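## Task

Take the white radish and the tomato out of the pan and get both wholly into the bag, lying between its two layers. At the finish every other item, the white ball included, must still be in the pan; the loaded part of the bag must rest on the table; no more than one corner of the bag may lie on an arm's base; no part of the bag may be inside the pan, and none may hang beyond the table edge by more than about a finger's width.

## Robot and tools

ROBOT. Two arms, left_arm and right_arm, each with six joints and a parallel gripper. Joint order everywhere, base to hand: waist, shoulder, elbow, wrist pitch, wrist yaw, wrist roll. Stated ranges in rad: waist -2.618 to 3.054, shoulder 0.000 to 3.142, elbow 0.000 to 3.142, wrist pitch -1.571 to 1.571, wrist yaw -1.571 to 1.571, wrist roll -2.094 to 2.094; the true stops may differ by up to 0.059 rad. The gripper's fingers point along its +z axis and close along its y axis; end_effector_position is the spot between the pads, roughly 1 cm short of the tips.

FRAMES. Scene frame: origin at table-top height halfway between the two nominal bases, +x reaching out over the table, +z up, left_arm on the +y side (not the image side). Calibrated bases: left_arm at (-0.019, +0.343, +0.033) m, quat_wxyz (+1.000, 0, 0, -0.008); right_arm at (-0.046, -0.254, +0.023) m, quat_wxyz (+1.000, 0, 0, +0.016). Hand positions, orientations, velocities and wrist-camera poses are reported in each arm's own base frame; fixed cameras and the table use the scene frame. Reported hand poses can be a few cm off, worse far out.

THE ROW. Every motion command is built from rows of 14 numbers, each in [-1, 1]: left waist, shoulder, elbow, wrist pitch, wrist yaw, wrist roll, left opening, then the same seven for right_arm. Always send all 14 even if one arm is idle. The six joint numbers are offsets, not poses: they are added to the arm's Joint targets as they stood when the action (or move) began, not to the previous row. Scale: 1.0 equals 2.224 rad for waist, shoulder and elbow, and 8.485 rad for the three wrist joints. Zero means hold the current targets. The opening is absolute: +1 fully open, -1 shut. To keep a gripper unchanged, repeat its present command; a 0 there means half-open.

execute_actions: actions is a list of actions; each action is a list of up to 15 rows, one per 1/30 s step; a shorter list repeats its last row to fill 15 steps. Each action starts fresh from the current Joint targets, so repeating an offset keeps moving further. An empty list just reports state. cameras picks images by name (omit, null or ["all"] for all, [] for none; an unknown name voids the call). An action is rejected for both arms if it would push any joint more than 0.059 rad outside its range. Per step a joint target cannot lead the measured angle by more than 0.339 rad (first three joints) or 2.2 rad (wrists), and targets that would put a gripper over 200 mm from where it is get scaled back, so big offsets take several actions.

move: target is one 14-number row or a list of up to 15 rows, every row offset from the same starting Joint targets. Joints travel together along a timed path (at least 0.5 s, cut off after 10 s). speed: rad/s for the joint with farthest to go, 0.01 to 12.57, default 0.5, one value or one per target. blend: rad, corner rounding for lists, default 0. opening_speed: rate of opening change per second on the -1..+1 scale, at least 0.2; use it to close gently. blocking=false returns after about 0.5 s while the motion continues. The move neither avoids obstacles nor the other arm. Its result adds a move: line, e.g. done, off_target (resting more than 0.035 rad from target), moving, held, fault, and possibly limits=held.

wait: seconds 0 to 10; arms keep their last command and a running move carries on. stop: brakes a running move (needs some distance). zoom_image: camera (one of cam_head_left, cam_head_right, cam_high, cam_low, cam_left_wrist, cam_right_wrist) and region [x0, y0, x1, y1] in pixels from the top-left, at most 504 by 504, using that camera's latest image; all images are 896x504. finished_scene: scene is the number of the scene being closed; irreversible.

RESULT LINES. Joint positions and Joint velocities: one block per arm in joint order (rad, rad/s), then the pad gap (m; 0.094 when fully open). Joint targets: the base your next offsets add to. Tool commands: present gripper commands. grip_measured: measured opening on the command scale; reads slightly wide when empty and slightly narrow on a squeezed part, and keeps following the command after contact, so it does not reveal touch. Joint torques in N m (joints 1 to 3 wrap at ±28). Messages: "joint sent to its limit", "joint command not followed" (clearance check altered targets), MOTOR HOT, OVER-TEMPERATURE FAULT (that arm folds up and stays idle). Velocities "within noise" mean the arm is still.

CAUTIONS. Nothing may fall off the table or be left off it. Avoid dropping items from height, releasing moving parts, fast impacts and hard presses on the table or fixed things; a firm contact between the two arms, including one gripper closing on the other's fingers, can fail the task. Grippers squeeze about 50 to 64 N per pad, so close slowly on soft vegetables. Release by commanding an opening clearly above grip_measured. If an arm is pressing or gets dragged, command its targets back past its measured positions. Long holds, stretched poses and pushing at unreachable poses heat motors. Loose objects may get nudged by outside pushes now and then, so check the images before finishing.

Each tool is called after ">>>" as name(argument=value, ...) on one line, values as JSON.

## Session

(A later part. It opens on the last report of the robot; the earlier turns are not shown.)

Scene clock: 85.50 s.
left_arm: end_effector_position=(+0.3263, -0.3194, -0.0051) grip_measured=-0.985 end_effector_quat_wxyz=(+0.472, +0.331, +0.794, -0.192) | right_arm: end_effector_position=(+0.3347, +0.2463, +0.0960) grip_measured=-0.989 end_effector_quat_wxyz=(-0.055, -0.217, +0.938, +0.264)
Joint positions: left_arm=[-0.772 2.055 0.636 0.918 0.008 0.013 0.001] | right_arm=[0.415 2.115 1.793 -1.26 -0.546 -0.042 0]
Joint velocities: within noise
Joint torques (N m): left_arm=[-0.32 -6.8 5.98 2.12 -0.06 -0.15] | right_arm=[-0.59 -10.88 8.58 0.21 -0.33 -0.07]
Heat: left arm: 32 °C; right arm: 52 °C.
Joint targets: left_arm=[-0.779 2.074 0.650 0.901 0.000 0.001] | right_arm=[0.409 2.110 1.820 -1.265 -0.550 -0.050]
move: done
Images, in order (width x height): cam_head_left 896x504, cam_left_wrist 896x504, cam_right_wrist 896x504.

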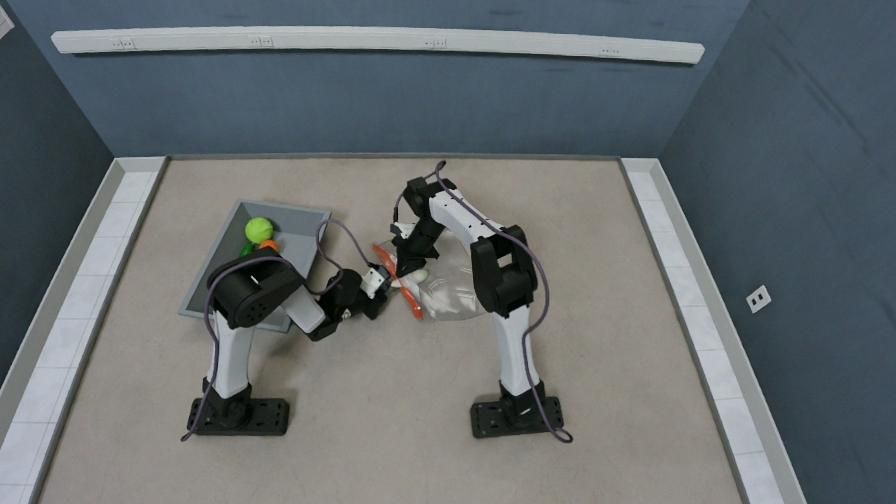

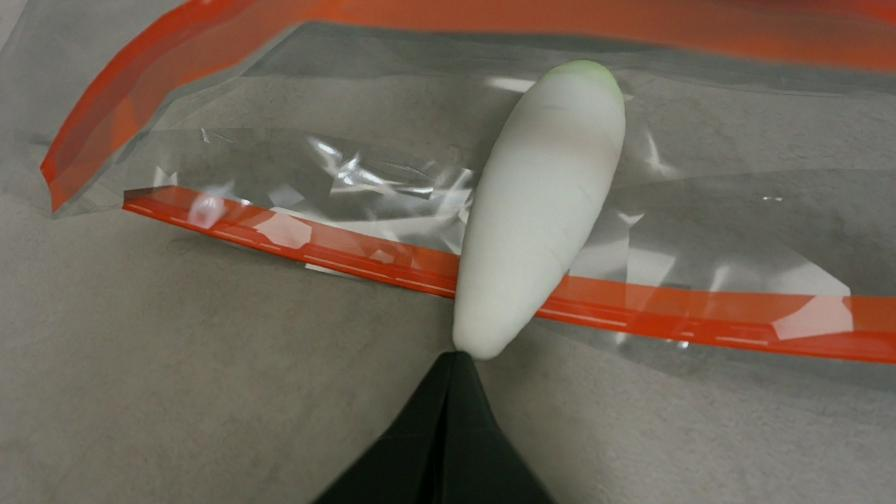

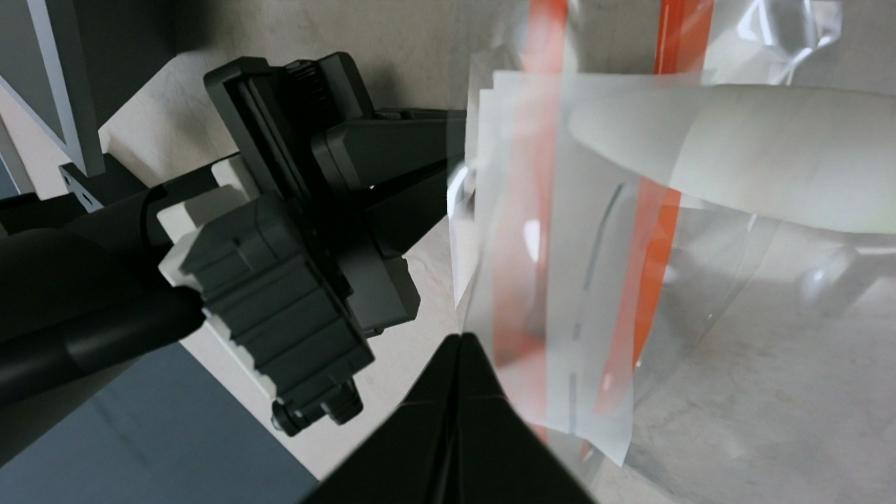

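>>> move(target=[[0,-0.0058,-0.0218,0.0015,0,0,-1,0,0,0,0,0,0,-1],[-0.0117,-0.0058,-0.0218,0.0015,0,0,-0.1,0,0,0,0,0,0,-1],[-0.0117,0.0193,0.036,-0.0071,0,0,-0.1,0,0,0,0,0,0,-1]], speed=0.15, cameras=["cam_head_left","cam_left_wrist","cam_right_wrist"])

Scene clock: 90.97 s.
left_arm: end_effector_position=(+0.3270, -0.3394, -0.0115) grip_measured=-0.102 end_effector_quat_wxyz=(+0.461, +0.344, +0.794, -0.196) | right_arm: end_effector_position=(+0.3378, +0.2411, +0.0946) grip_measured=-0.989 end_effector_quat_wxyz=(-0.053, -0.213, +0.941, +0.257)
Joint positions: left_arm=[-0.801 2.096 0.71 0.865 0.008 0.013 0.042] | right_arm=[0.406 2.115 1.793 -1.26 -0.53 -0.042 0]
Joint velocities: within noise
Joint torques (N m): left_arm=[-0.03 -7.1 6.71 2.03 -0.07 -0.15] | right_arm=[0.31 -10.89 8.55 0.22 -0.51 -0.06]
Heat: left arm: 33 °C; right arm: 51 °C.
Joint targets: left_arm=[-0.805 2.117 0.730 0.841 0.000 0.001] | right_arm=[0.409 2.110 1.820 -1.265 -0.550 -0.050]
move: done
Images, in order (width x height): cam_head_left 896x504, cam_left_wrist 896x504, cam_right_wrist 896x504.

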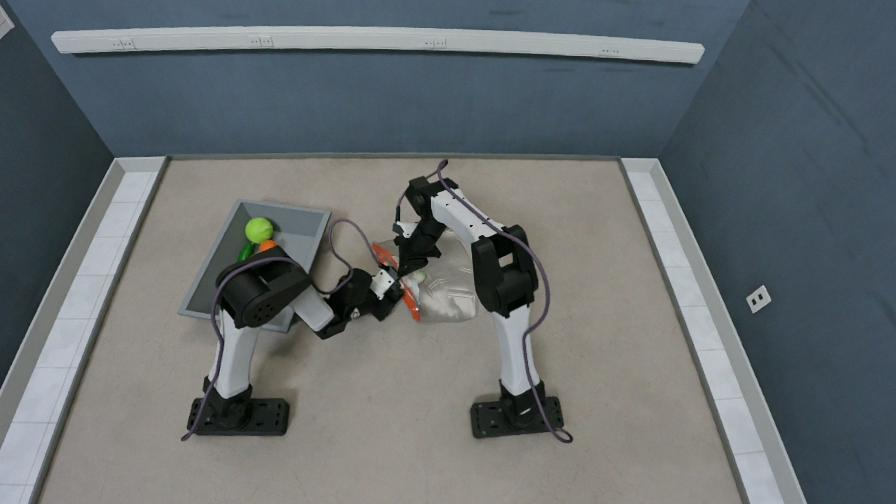

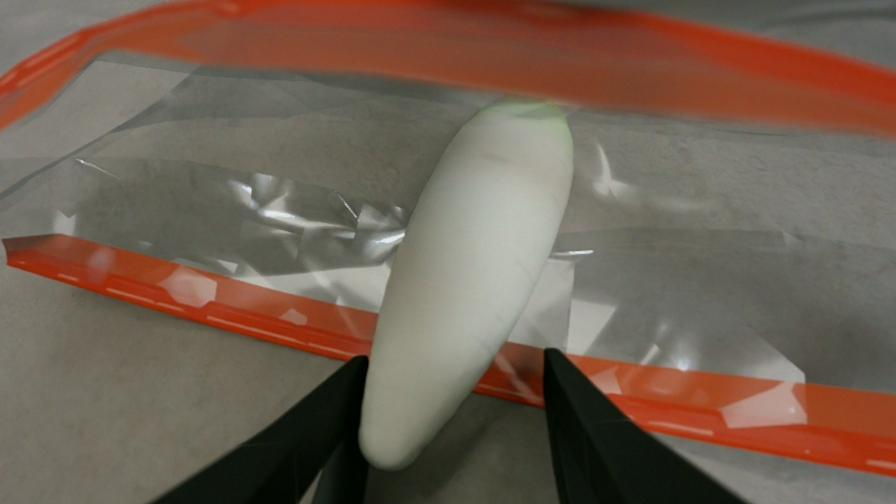

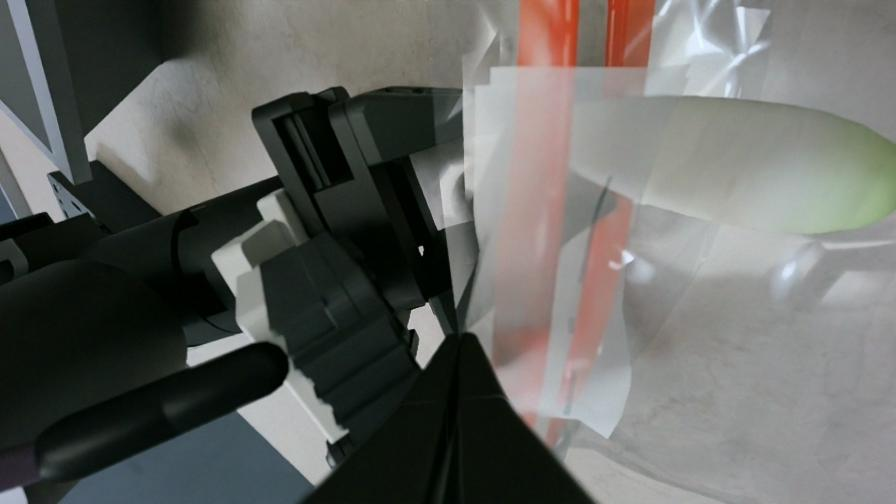

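>>> move(target=[0,0,0,0,0,0,-0.75,0,0,0,0,0.0024,0,-1], opening_speed=0.5, cameras=["cam_left_wrist"])

Scene clock: 92.90 s.
left_arm: end_effector_position=(+0.3272, -0.3396, -0.0118) grip_measured=-0.698 end_effector_quat_wxyz=(+0.460, +0.345, +0.795, -0.195) | right_arm: end_effector_position=(+0.3381, +0.2403, +0.0941) grip_measured=-0.989 end_effector_quat_wxyz=(-0.052, -0.213, +0.942, +0.254)
Joint positions: left_arm=[-0.801 2.096 0.712 0.859 0.008 0.013 0.014] | right_arm=[0.406 2.115 1.793 -1.26 -0.525 -0.042 0]
Joint velocities: within noise
Joint torques (N m): left_arm=[-0.09 -7.15 6.49 2.09 -0.06 -0.16] | right_arm=[0.34 -10.91 8.58 0.21 -0.33 -0.07]
Heat: left arm: 33 °C; right arm: 51 °C.
Joint targets: left_arm=[-0.805 2.117 0.730 0.841 0.000 0.001] | right_arm=[0.409 2.110 1.820 -1.265 -0.530 -0.050]
move: done
Images, in order (width x height): cam_left_wrist 896x504.

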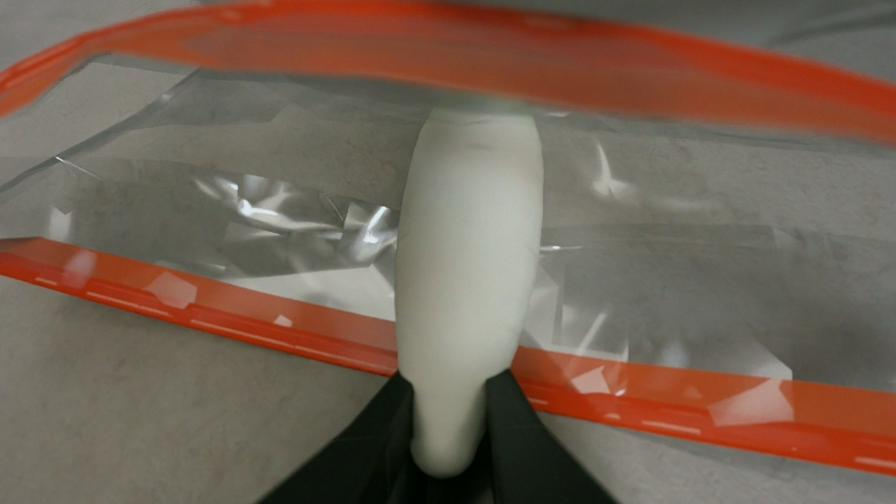

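>>> move(target=[0,-0.0409,-0.0958,0.0144,0,0,-0.75,0,0,0,0,0,0,-1], speed=0.15, cameras=["cam_left_wrist","cam_right_wrist"])

Scene clock: 95.03 s.
left_arm: end_effector_position=(+0.2981, -0.3096, -0.0153) grip_measured=-0.707 end_effector_quat_wxyz=(+0.462, +0.344, +0.794, -0.196) | right_arm: end_effector_position=(+0.3382, +0.2403, +0.0941) grip_measured=-0.989 end_effector_quat_wxyz=(-0.052, -0.213, +0.942, +0.254)
Joint positions: left_arm=[-0.801 2.042 0.531 0.992 0.008 0.012 0.014] | right_arm=[0.406 2.115 1.793 -1.26 -0.525 -0.042 0]
Joint velocities: within noise
Joint torques (N m): left_arm=[-0.1 -8.95 2.5 1.96 -0.06 -0.15] | right_arm=[0.31 -10.89 8.57 0.21 -0.33 -0.06]
Heat: left arm: 33 °C; right arm: 51 °C.
Joint targets: left_arm=[-0.805 2.026 0.517 0.963 0.000 0.001] | right_arm=[0.409 2.110 1.820 -1.265 -0.530 -0.050]
move: done
Images, in order (width x height): cam_left_wrist 896x504, cam_right_wrist 896x504.

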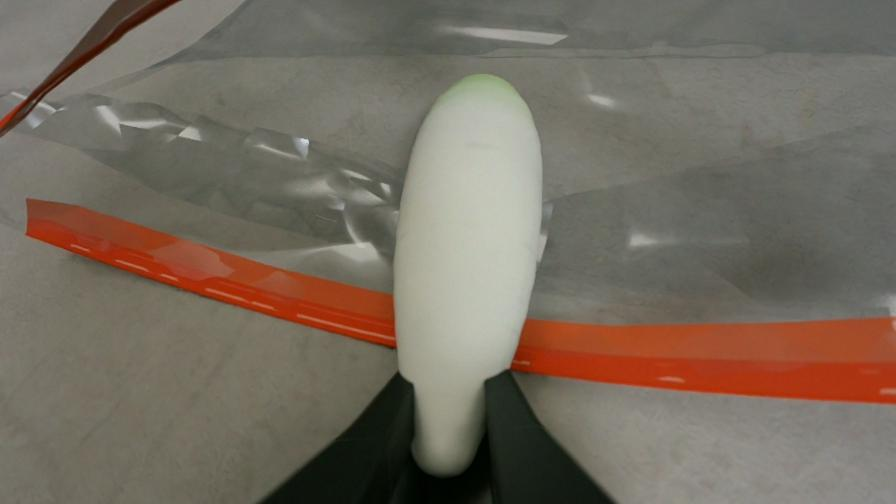

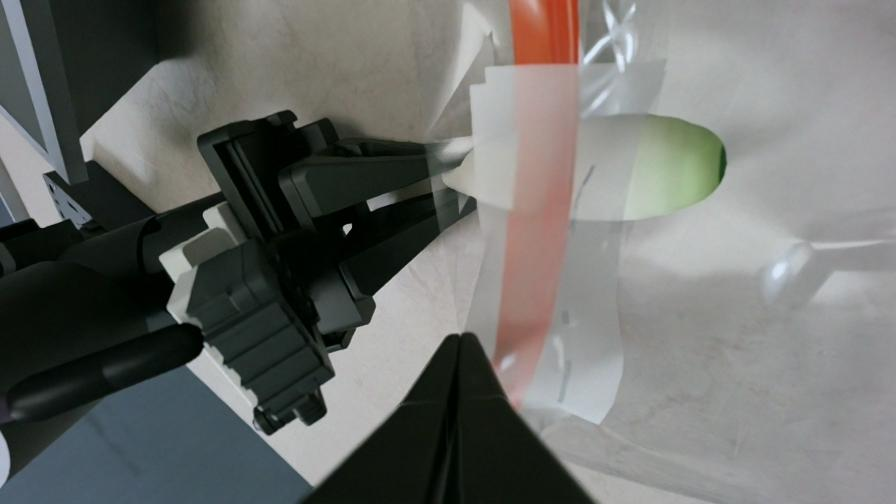

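>>> move(target=[0,0.0063,-0.003,0.012,0,0,-0.75,-0.0328,-0.009,0.0697,-0.0171,0,-0.0086,-1], speed=0.15, cameras=["cam_left_wrist","cam_right_wrist","cam_head_left"])

Scene clock: 97.70 s.
left_arm: end_effector_position=(+0.3003, -0.3119, -0.0047) grip_measured=-0.707 end_effector_quat_wxyz=(+0.483, +0.338, +0.781, -0.205) | right_arm: end_effector_position=(+0.3557, +0.2186, +0.1333) grip_measured=-0.989 end_effector_quat_wxyz=(-0.029, -0.218, +0.941, +0.258)
Joint positions: left_arm=[-0.801 2.042 0.519 1.057 0.008 0.012 0.014] | right_arm=[0.341 2.115 1.948 -1.404 -0.525 -0.114 0]
Joint velocities: within noise
Joint torques (N m): left_arm=[-0.05 -7.82 3.08 2.42 -0.07 -0.14] | right_arm=[-0.44 -12.66 8.53 0.25 -0.33 -0.05]
Heat: left arm: 33 °C; right arm: 51 °C.
Joint targets: left_arm=[-0.805 2.040 0.510 1.065 0.000 0.001] | right_arm=[0.336 2.090 1.975 -1.410 -0.530 -0.123]
move: done
Images, in order (width x height): cam_head_left 896x504, cam_left_wrist 896x504, cam_right_wrist 896x504.

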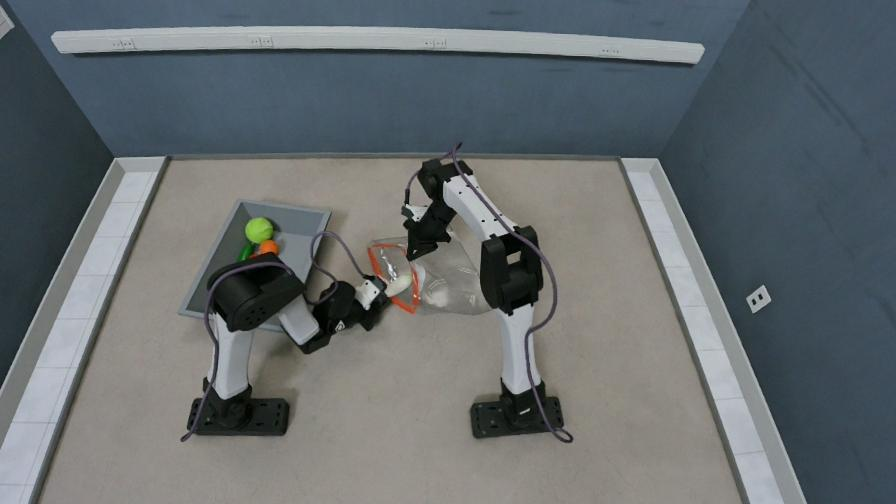

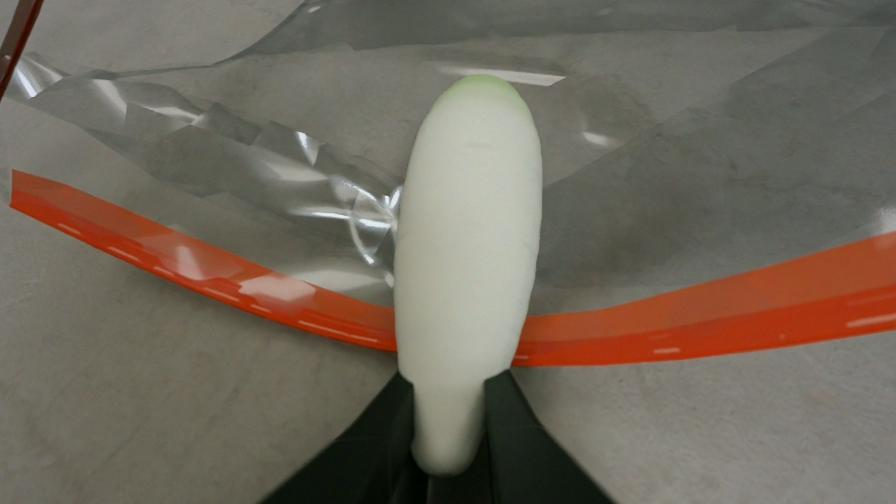

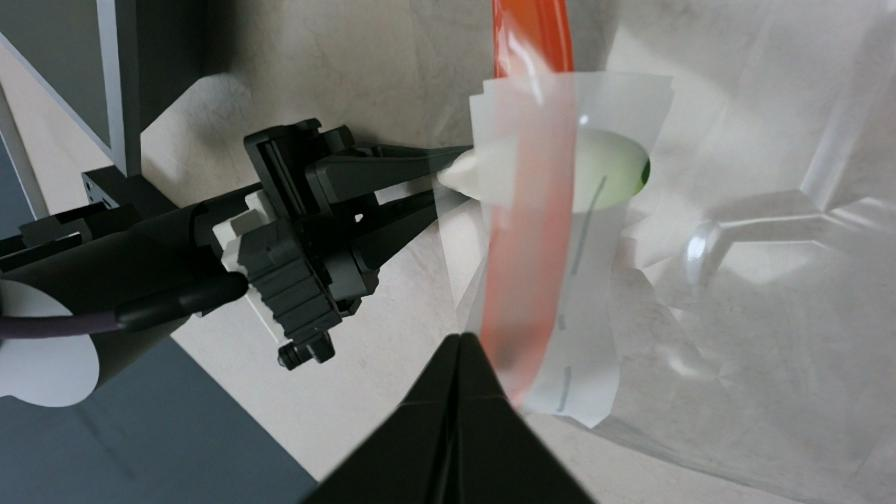

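>>> move(target=[0,0.0571,0.1358,-0.0179,0,0,-0.75,0,0,0,0,0,0,-1], speed=0.15, cameras=["cam_left_wrist","cam_right_wrist","cam_head_left","cam_low"])

>>> zoom_image(camera="cam_low", region=[330, 130, 630, 350])

Scene clock: 100.63 s.
left_arm: end_effector_position=(+0.3483, -0.3613, +0.0071) grip_measured=-0.707 end_effector_quat_wxyz=(+0.500, +0.334, +0.771, -0.212) | right_arm: end_effector_position=(+0.3554, +0.2185, +0.1333) grip_measured=-0.989 end_effector_quat_wxyz=(-0.030, -0.218, +0.941, +0.258)
Joint positions: left_arm=[-0.801 2.146 0.796 0.927 0.008 0.012 0.014] | right_arm=[0.341 2.115 1.948 -1.405 -0.525 -0.115 0]
Joint velocities: within noise
Joint torques (N m): left_arm=[-0.03 -7.76 6.63 2.2 -0.08 -0.15] | right_arm=[-0.44 -12.66 8.51 0.23 -0.33 -0.07]
Heat: left arm: 34 °C; right arm: 51 °C.
Joint targets: left_arm=[-0.805 2.167 0.812 0.913 0.000 0.001] | right_arm=[0.336 2.090 1.975 -1.410 -0.530 -0.123]
move: done
Images, in order (width x height): cam_head_left 896x504, cam_low 896x504, cam_left_wrist 896x504, cam_right_wrist 896x504.

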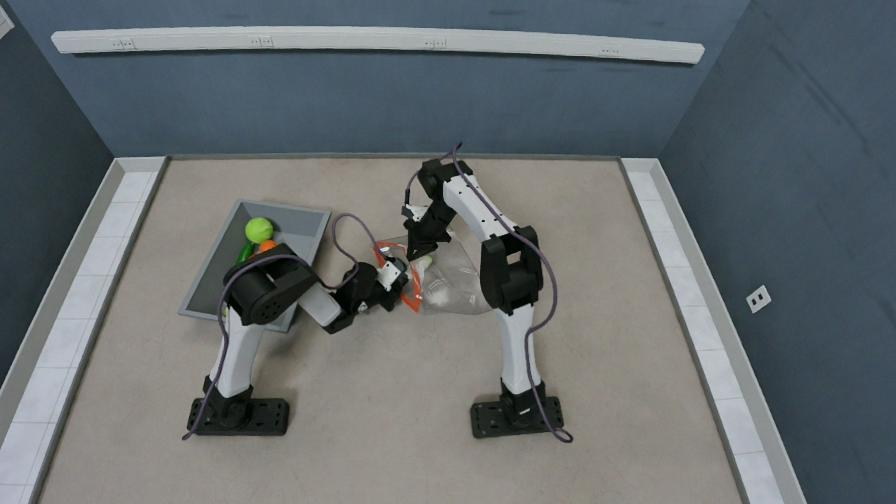

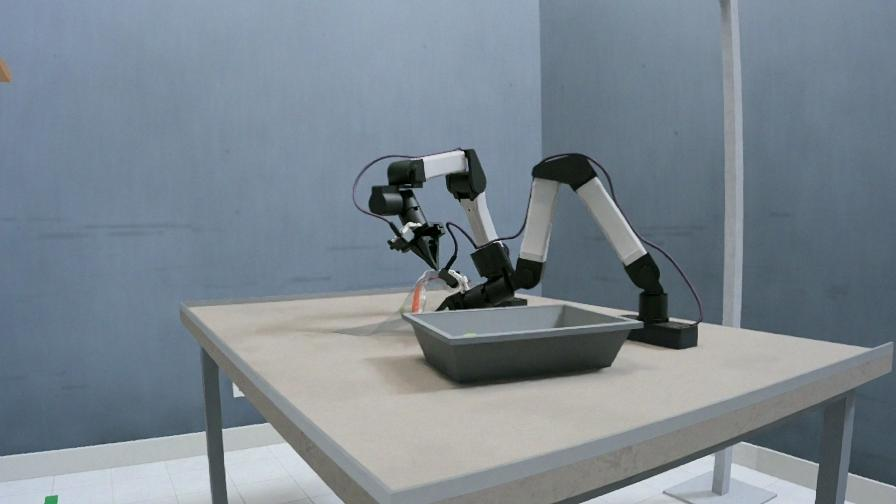

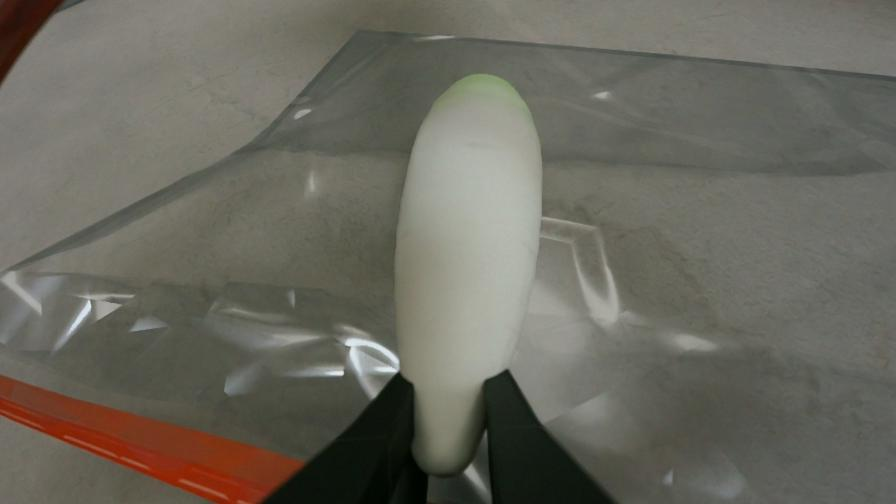

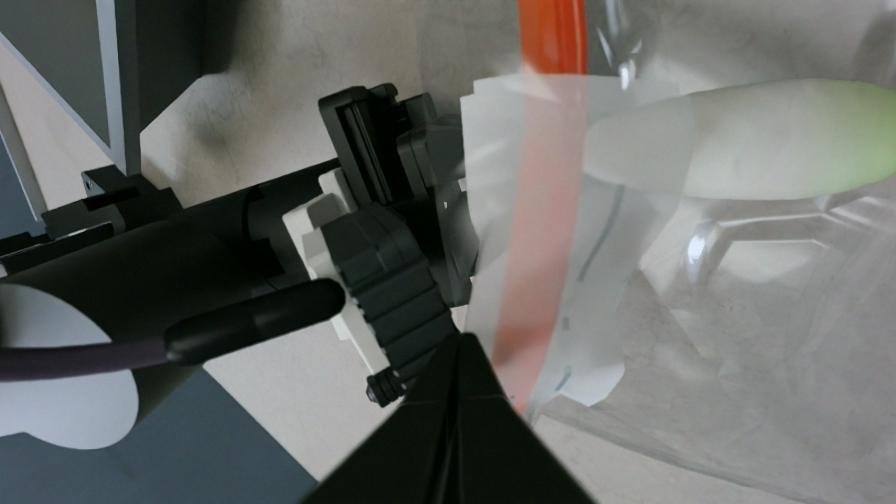

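Scaled by 1.680 from the camera's 896x504 image, which has a finer 1280x720 frame.

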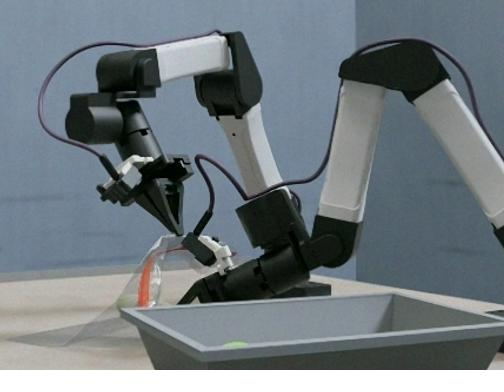

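>>> move(target=[0,0.0324,0.0058,0.00695,0,0,-0.75,0,0,0,0,0,0,-1], speed=0.2, cameras=["cam_left_wrist","cam_low","cam_high"])

Scene clock: 103.13 s.
left_arm: end_effector_position=(+0.3493, -0.3624, -0.0119) grip_measured=-0.707 end_effector_quat_wxyz=(+0.495, +0.335, +0.773, -0.210) | right_arm: end_effector_position=(+0.3554, +0.2185, +0.1333) grip_measured=-0.989 end_effector_quat_wxyz=(-0.030, -0.218, +0.941, +0.258)
Joint positions: left_arm=[-0.801 2.216 0.811 0.971 0.008 0.012 0.014] | right_arm=[0.341 2.115 1.948 -1.405 -0.525 -0.115 0]
Joint velocities: within noise
Joint torques (N m): left_arm=[-0.08 -7.87 6.05 2.37 -0.07 -0.15] | right_arm=[-0.44 -12.68 8.53 0.23 -0.34 -0.07]
Heat: left arm: 34 °C; right arm: 51 °C.
Joint targets: left_arm=[-0.805 2.239 0.825 0.972 0.000 0.001] | right_arm=[0.336 2.090 1.975 -1.410 -0.530 -0.123]
move: done
Images, in order (width x height): cam_high 896x504, cam_low 896x504, cam_left_wrist 896x504.

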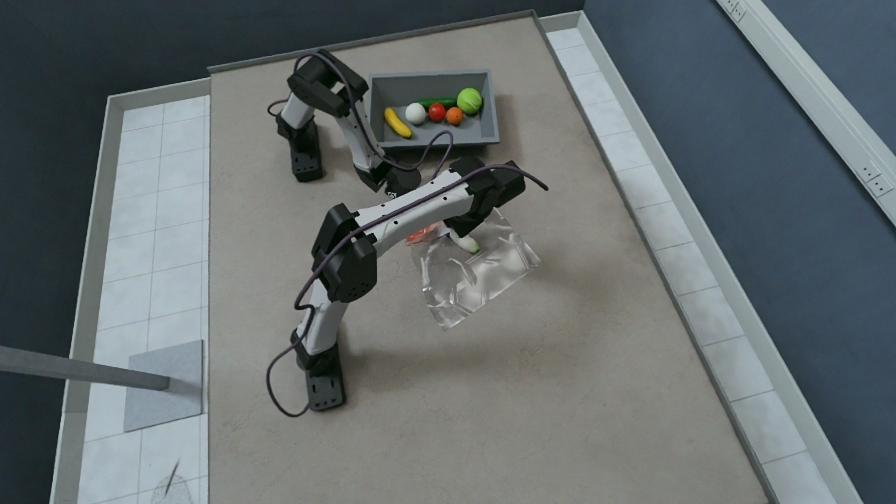

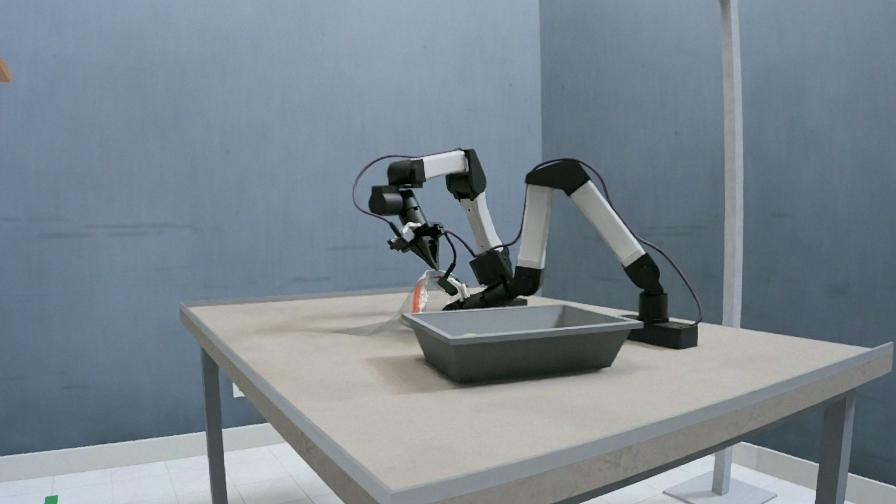

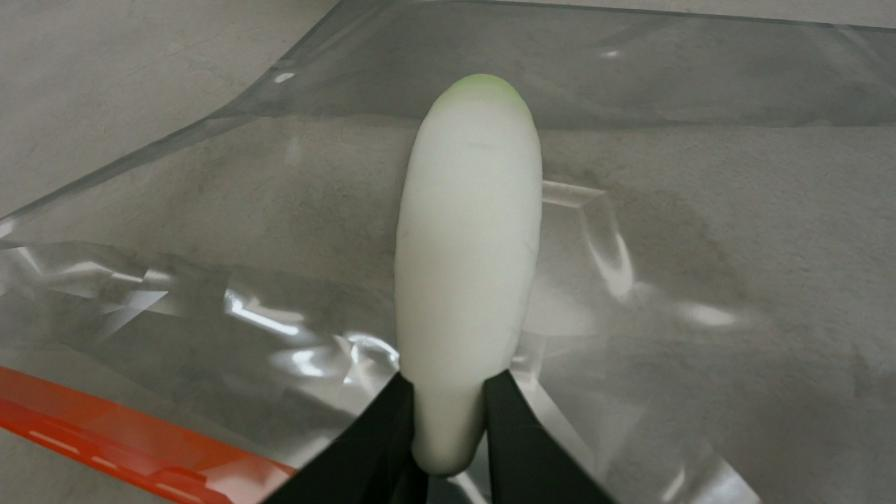

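>>> move(target=[0,0,0,0,0,0,-0.4,0,0,0,0,0,0,-1], opening_speed=0.4, cameras=["cam_left_wrist"])

Scene clock: 104.40 s.
left_arm: end_effector_position=(+0.3493, -0.3624, -0.0118) grip_measured=-0.402 end_effector_quat_wxyz=(+0.496, +0.335, +0.773, -0.210) | right_arm: end_effector_position=(+0.3554, +0.2185, +0.1333) grip_measured=-0.989 end_effector_quat_wxyz=(-0.030, -0.218, +0.941, +0.258)
Joint positions: left_arm=[-0.801 2.217 0.811 0.972 0.008 0.012 0.028] | right_arm=[0.341 2.115 1.948 -1.405 -0.525 -0.115 0]
Joint velocities: within noise
Joint torques (N m): left_arm=[-0.06 -7.88 6.06 2.36 -0.06 -0.14] | right_arm=[-0.46 -12.67 8.53 0.23 -0.33 -0.07]
Heat: left arm: 34 °C; right arm: 51 °C.
Joint targets: left_arm=[-0.805 2.239 0.825 0.972 0.000 0.001] | right_arm=[0.336 2.090 1.975 -1.410 -0.530 -0.123]
move: done
Images, in order (width x height): cam_left_wrist 896x504.

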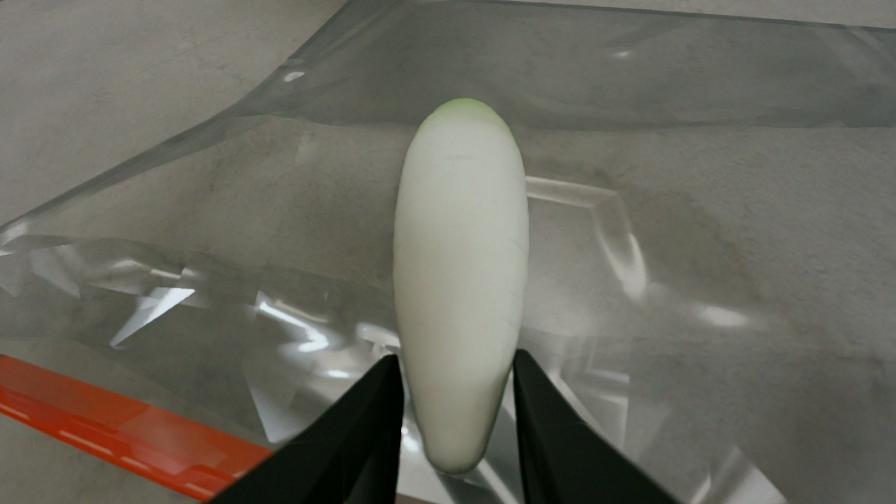

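>>> move(target=[[0,-0.0603,-0.1030,0.0112,0,0,-0.4,0,0,0,0,0,0,-1],[0,-0.1138,-0.1969,0.0217,0,0,-0.4,0,0,0,0,0,0,-1]], speed=0.25, blend=0.02, cameras=["cam_left_wrist","cam_head_left"])

>>> zoom_image(camera="cam_head_left", region=[300, 150, 600, 400])

Scene clock: 107.47 s.
left_arm: end_effector_position=(+0.2794, -0.2902, -0.0064) grip_measured=-0.402 end_effector_quat_wxyz=(+0.483, +0.338, +0.781, -0.205) | right_arm: end_effector_position=(+0.3554, +0.2185, +0.1333) grip_measured=-0.989 end_effector_quat_wxyz=(-0.030, -0.218, +0.941, +0.258)
Joint positions: left_arm=[-0.801 2.01 0.394 1.15 0.008 0.011 0.028] | right_arm=[0.341 2.115 1.948 -1.405 -0.525 -0.115 0]
Joint velocities: within noise
Joint torques (N m): left_arm=[-0.09 -8.77 2.59 2.41 -0.07 -0.14] | right_arm=[-0.44 -12.66 8.51 0.24 -0.34 -0.07]
Heat: left arm: 35 °C; right arm: 51 °C.
Joint targets: left_arm=[-0.805 1.986 0.387 1.156 0.000 0.001] | right_arm=[0.336 2.090 1.975 -1.410 -0.530 -0.123]
move: done
Images, in order (width x height): cam_head_left 896x504, cam_left_wrist 896x504.

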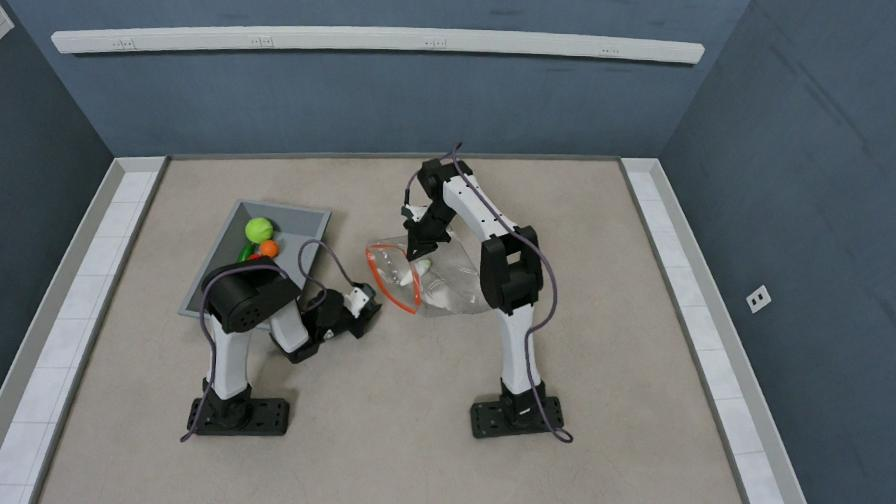

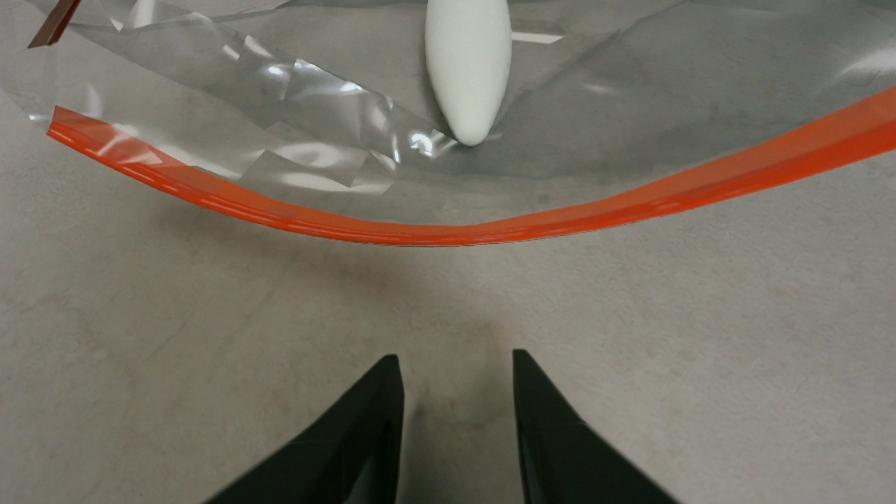

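Scaled by 1.680 from the camera's 896x504 image, which has a finer 1280x720 frame.

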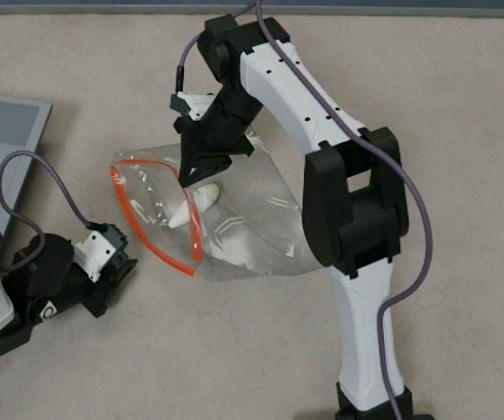

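>>> move(target=[[0,-0.3076,-0.0931,-0.0561,0,0,-0.4,0,0,0,0,0,0,-1],[0,-0.4667,0.0301,-0.1301,0,0,-0.4,0,0,0,0,0,0,-1],[0.4159,-0.6142,0.1034,-0.2182,0,0,-0.4,0,0,0,0,0,0,-1]], speed=[0.5,0.7,0.7], blend=[0.1,0.1,0], cameras=["cam_left_wrist","cam_head_left"])

Scene clock: 112.27 s.
left_arm: end_effector_position=(+0.2394, +0.0261, +0.1596) grip_measured=-0.402 end_effector_quat_wxyz=(+0.418, -0.045, +0.907, +0.023) | right_arm: end_effector_position=(+0.3554, +0.2185, +0.1333) grip_measured=-0.989 end_effector_quat_wxyz=(-0.030, -0.218, +0.941, +0.258)
Joint positions: left_arm=[0.114 0.623 0.595 -0.679 0.007 0.011 0.028] | right_arm=[0.341 2.115 1.948 -1.405 -0.525 -0.115 0]
Joint velocities: within noise
Joint torques (N m): left_arm=[0.75 -0.08 10.48 1.94 -0.05 -0.14] | right_arm=[-0.46 -12.67 8.51 0.24 -0.33 -0.07]
Heat: left arm: 35 °C; right arm: 51 °C.
Joint targets: left_arm=[0.120 0.620 0.617 -0.696 0.000 0.001] | right_arm=[0.336 2.090 1.975 -1.410 -0.530 -0.123]
move: done
Images, in order (width x height): cam_head_left 896x504, cam_left_wrist 896x504.

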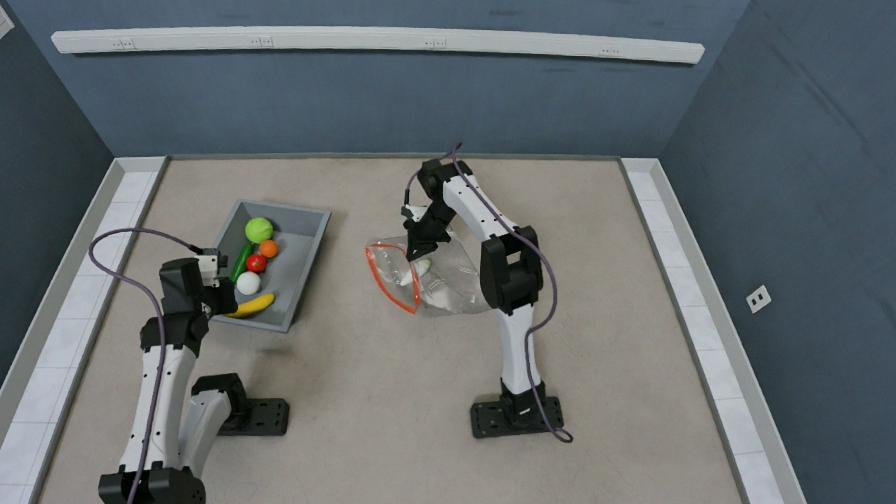

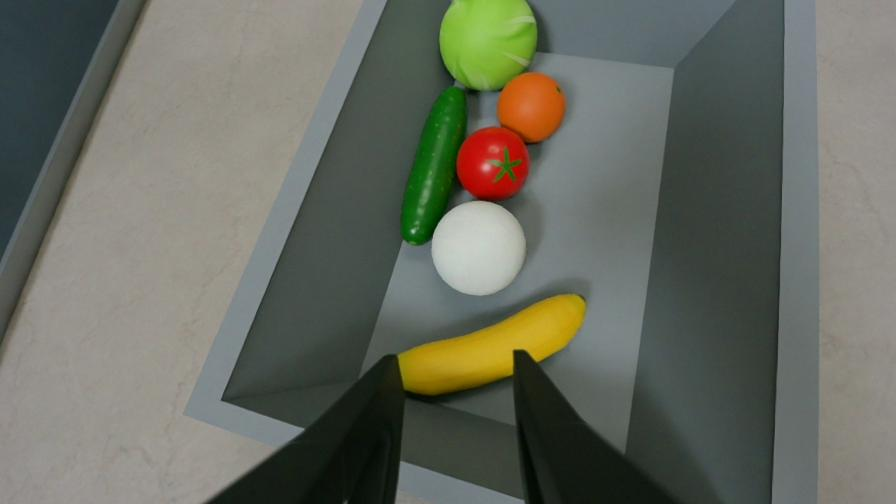

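>>> move(target=[-0.0427,0.3943,0.2666,-0.0098,0,0,0.45,0,0,0,0,0,0,-1], speed=0.7, opening_speed=1.5, cameras=["cam_left_wrist"])

Scene clock: 115.63 s.
left_arm: end_effector_position=(+0.3702, +0.0106, +0.1445) grip_measured=+0.448 end_effector_quat_wxyz=(+0.251, -0.009, +0.968, +0.002) | right_arm: end_effector_position=(+0.3554, +0.2185, +0.1333) grip_measured=-0.989 end_effector_quat_wxyz=(-0.030, -0.218, +0.941, +0.258)
Joint positions: left_arm=[0.032 1.488 1.187 -0.763 0.007 0.011 0.068] | right_arm=[0.341 2.115 1.948 -1.405 -0.525 -0.115 0]
Joint velocities: within noise
Joint torques (N m): left_arm=[-0.31 -5.48 10.22 1.35 -0.05 -0.14] | right_arm=[-0.44 -12.67 8.53 0.24 -0.33 -0.07]
Heat: left arm: 34 °C; right arm: 52 °C.
Joint targets: left_arm=[0.025 1.497 1.210 -0.779 0.000 0.001] | right_arm=[0.336 2.090 1.975 -1.410 -0.530 -0.123]
move: done
Images, in order (width x height): cam_left_wrist 896x504.

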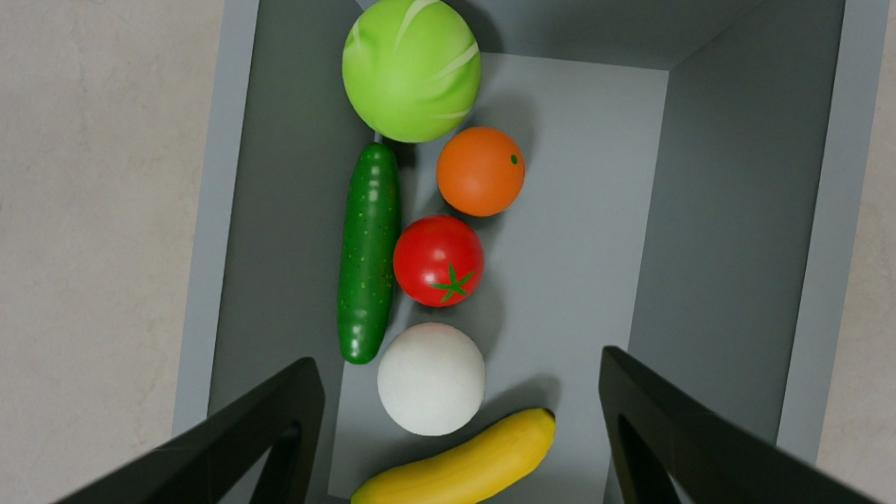

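>>> move(target=[0.009,0.2404,0.2161,-0.0557,0,0.15,0.23,0,0,0,0,0,0,-1], speed=0.8, opening_speed=1, cameras=["cam_left_wrist"])

Scene clock: 119.57 s.
left_arm: end_effector_position=(+0.3808, +0.0137, +0.0781) grip_measured=+0.232 end_effector_quat_wxyz=(-0.003, +0.573, +0.819, -0.006) | right_arm: end_effector_position=(+0.3554, +0.2185, +0.1333) grip_measured=-0.989 end_effector_quat_wxyz=(-0.030, -0.218, +0.941, +0.258)
Joint positions: left_arm=[0.039 2.013 1.67 -1.239 0.007 1.261 0.058] | right_arm=[0.341 2.115 1.948 -1.405 -0.525 -0.115 0]
Joint velocities: within noise
Joint torques (N m): left_arm=[0.73 -8.55 8.83 0.15 -0.01 0.07] | right_arm=[-0.43 -12.67 8.53 0.24 -0.33 -0.07]
Heat: left arm: 33 °C; right arm: 52 °C.
Joint targets: left_arm=[0.046 2.031 1.691 -1.251 0.000 1.274] | right_arm=[0.336 2.090 1.975 -1.410 -0.530 -0.123]
move: done
Images, in order (width x height): cam_left_wrist 896x504.

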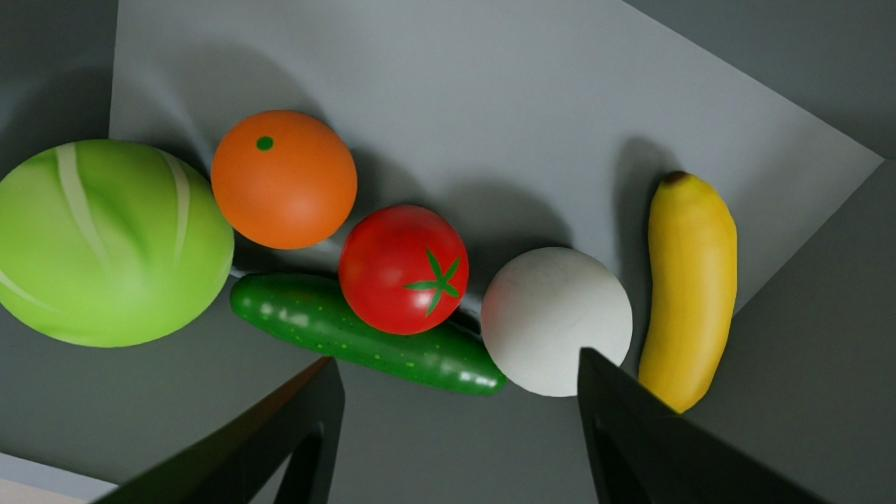

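>>> move(target=[0.0099,0.036,0.0009,0.0113,0,0,0.23,0,0,0,0,0,0,-1], speed=0.4, cameras=["cam_left_wrist","cam_head_left","cam_head_right"])

>>> zoom_image(camera="cam_head_left", region=[150, 180, 350, 340])

Scene clock: 121.90 s.
left_arm: end_effector_position=(+0.3956, +0.0235, +0.0486) grip_measured=+0.232 end_effector_quat_wxyz=(-0.004, +0.564, +0.825, -0.008) | right_arm: end_effector_position=(+0.3554, +0.2185, +0.1333) grip_measured=-0.989 end_effector_quat_wxyz=(-0.030, -0.218, +0.941, +0.258)
Joint positions: left_arm=[0.062 2.095 1.674 -1.166 0.007 1.262 0.058] | right_arm=[0.341 2.115 1.948 -1.405 -0.525 -0.115 0]
Joint velocities: within noise
Joint torques (N m): left_arm=[0.59 -9.25 8.62 0.4 0 0.07] | right_arm=[-0.46 -12.67 8.53 0.24 -0.33 -0.06]
Heat: left arm: 33 °C; right arm: 52 °C.
Joint targets: left_arm=[0.067 2.111 1.693 -1.155 0.000 1.274] | right_arm=[0.336 2.090 1.975 -1.410 -0.530 -0.123]
move: done
Images, in order (width x height): cam_head_left 896x504, cam_head_right 896x504, cam_left_wrist 896x504.

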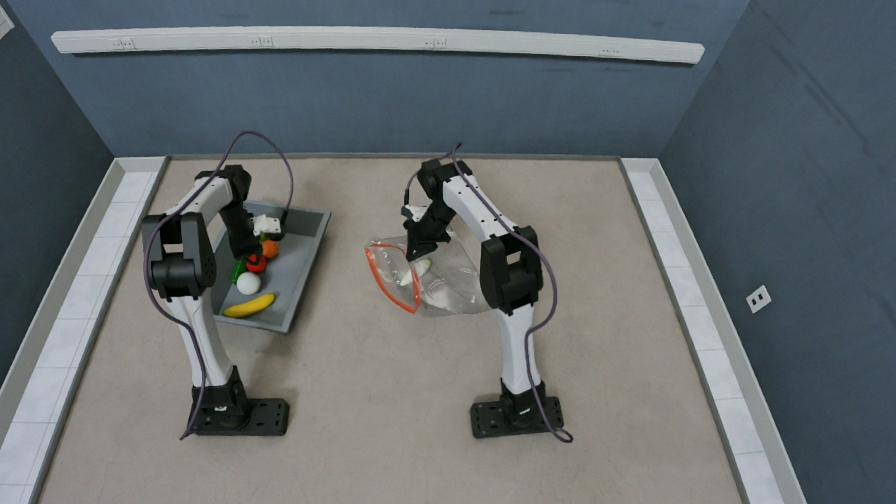

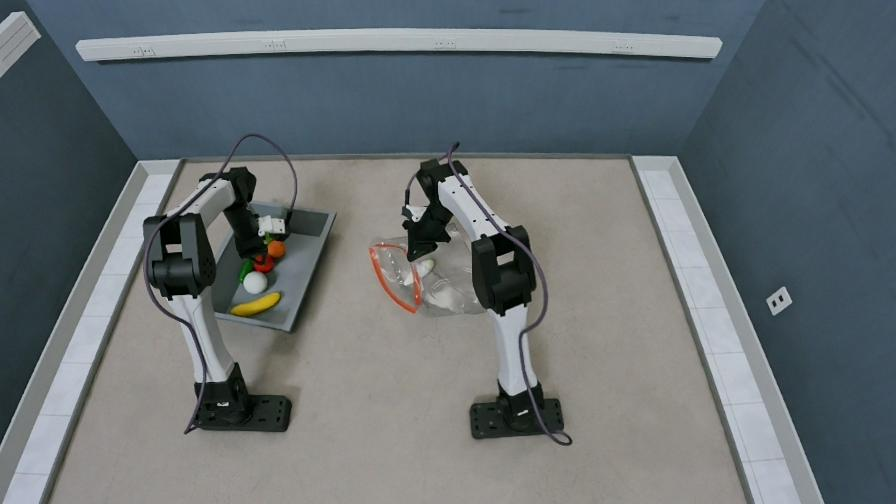

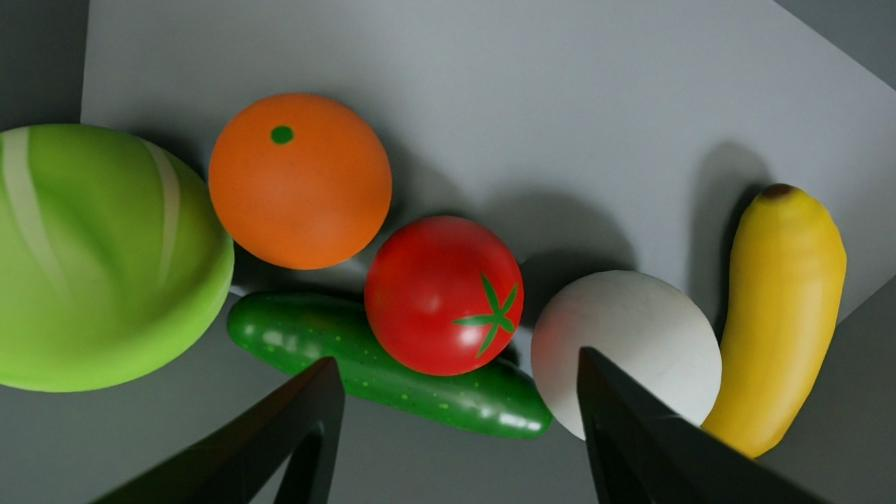

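Scaled by 2.520 from the camera's 896x504 image, which has a finer 1280x720 frame.

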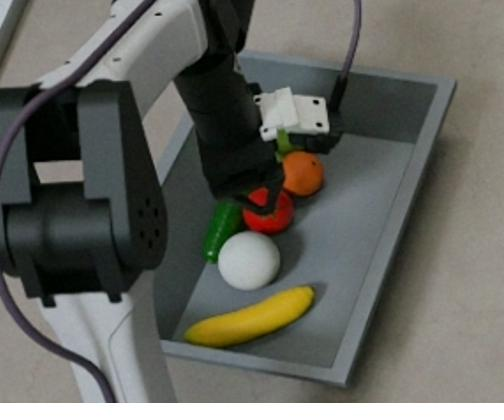

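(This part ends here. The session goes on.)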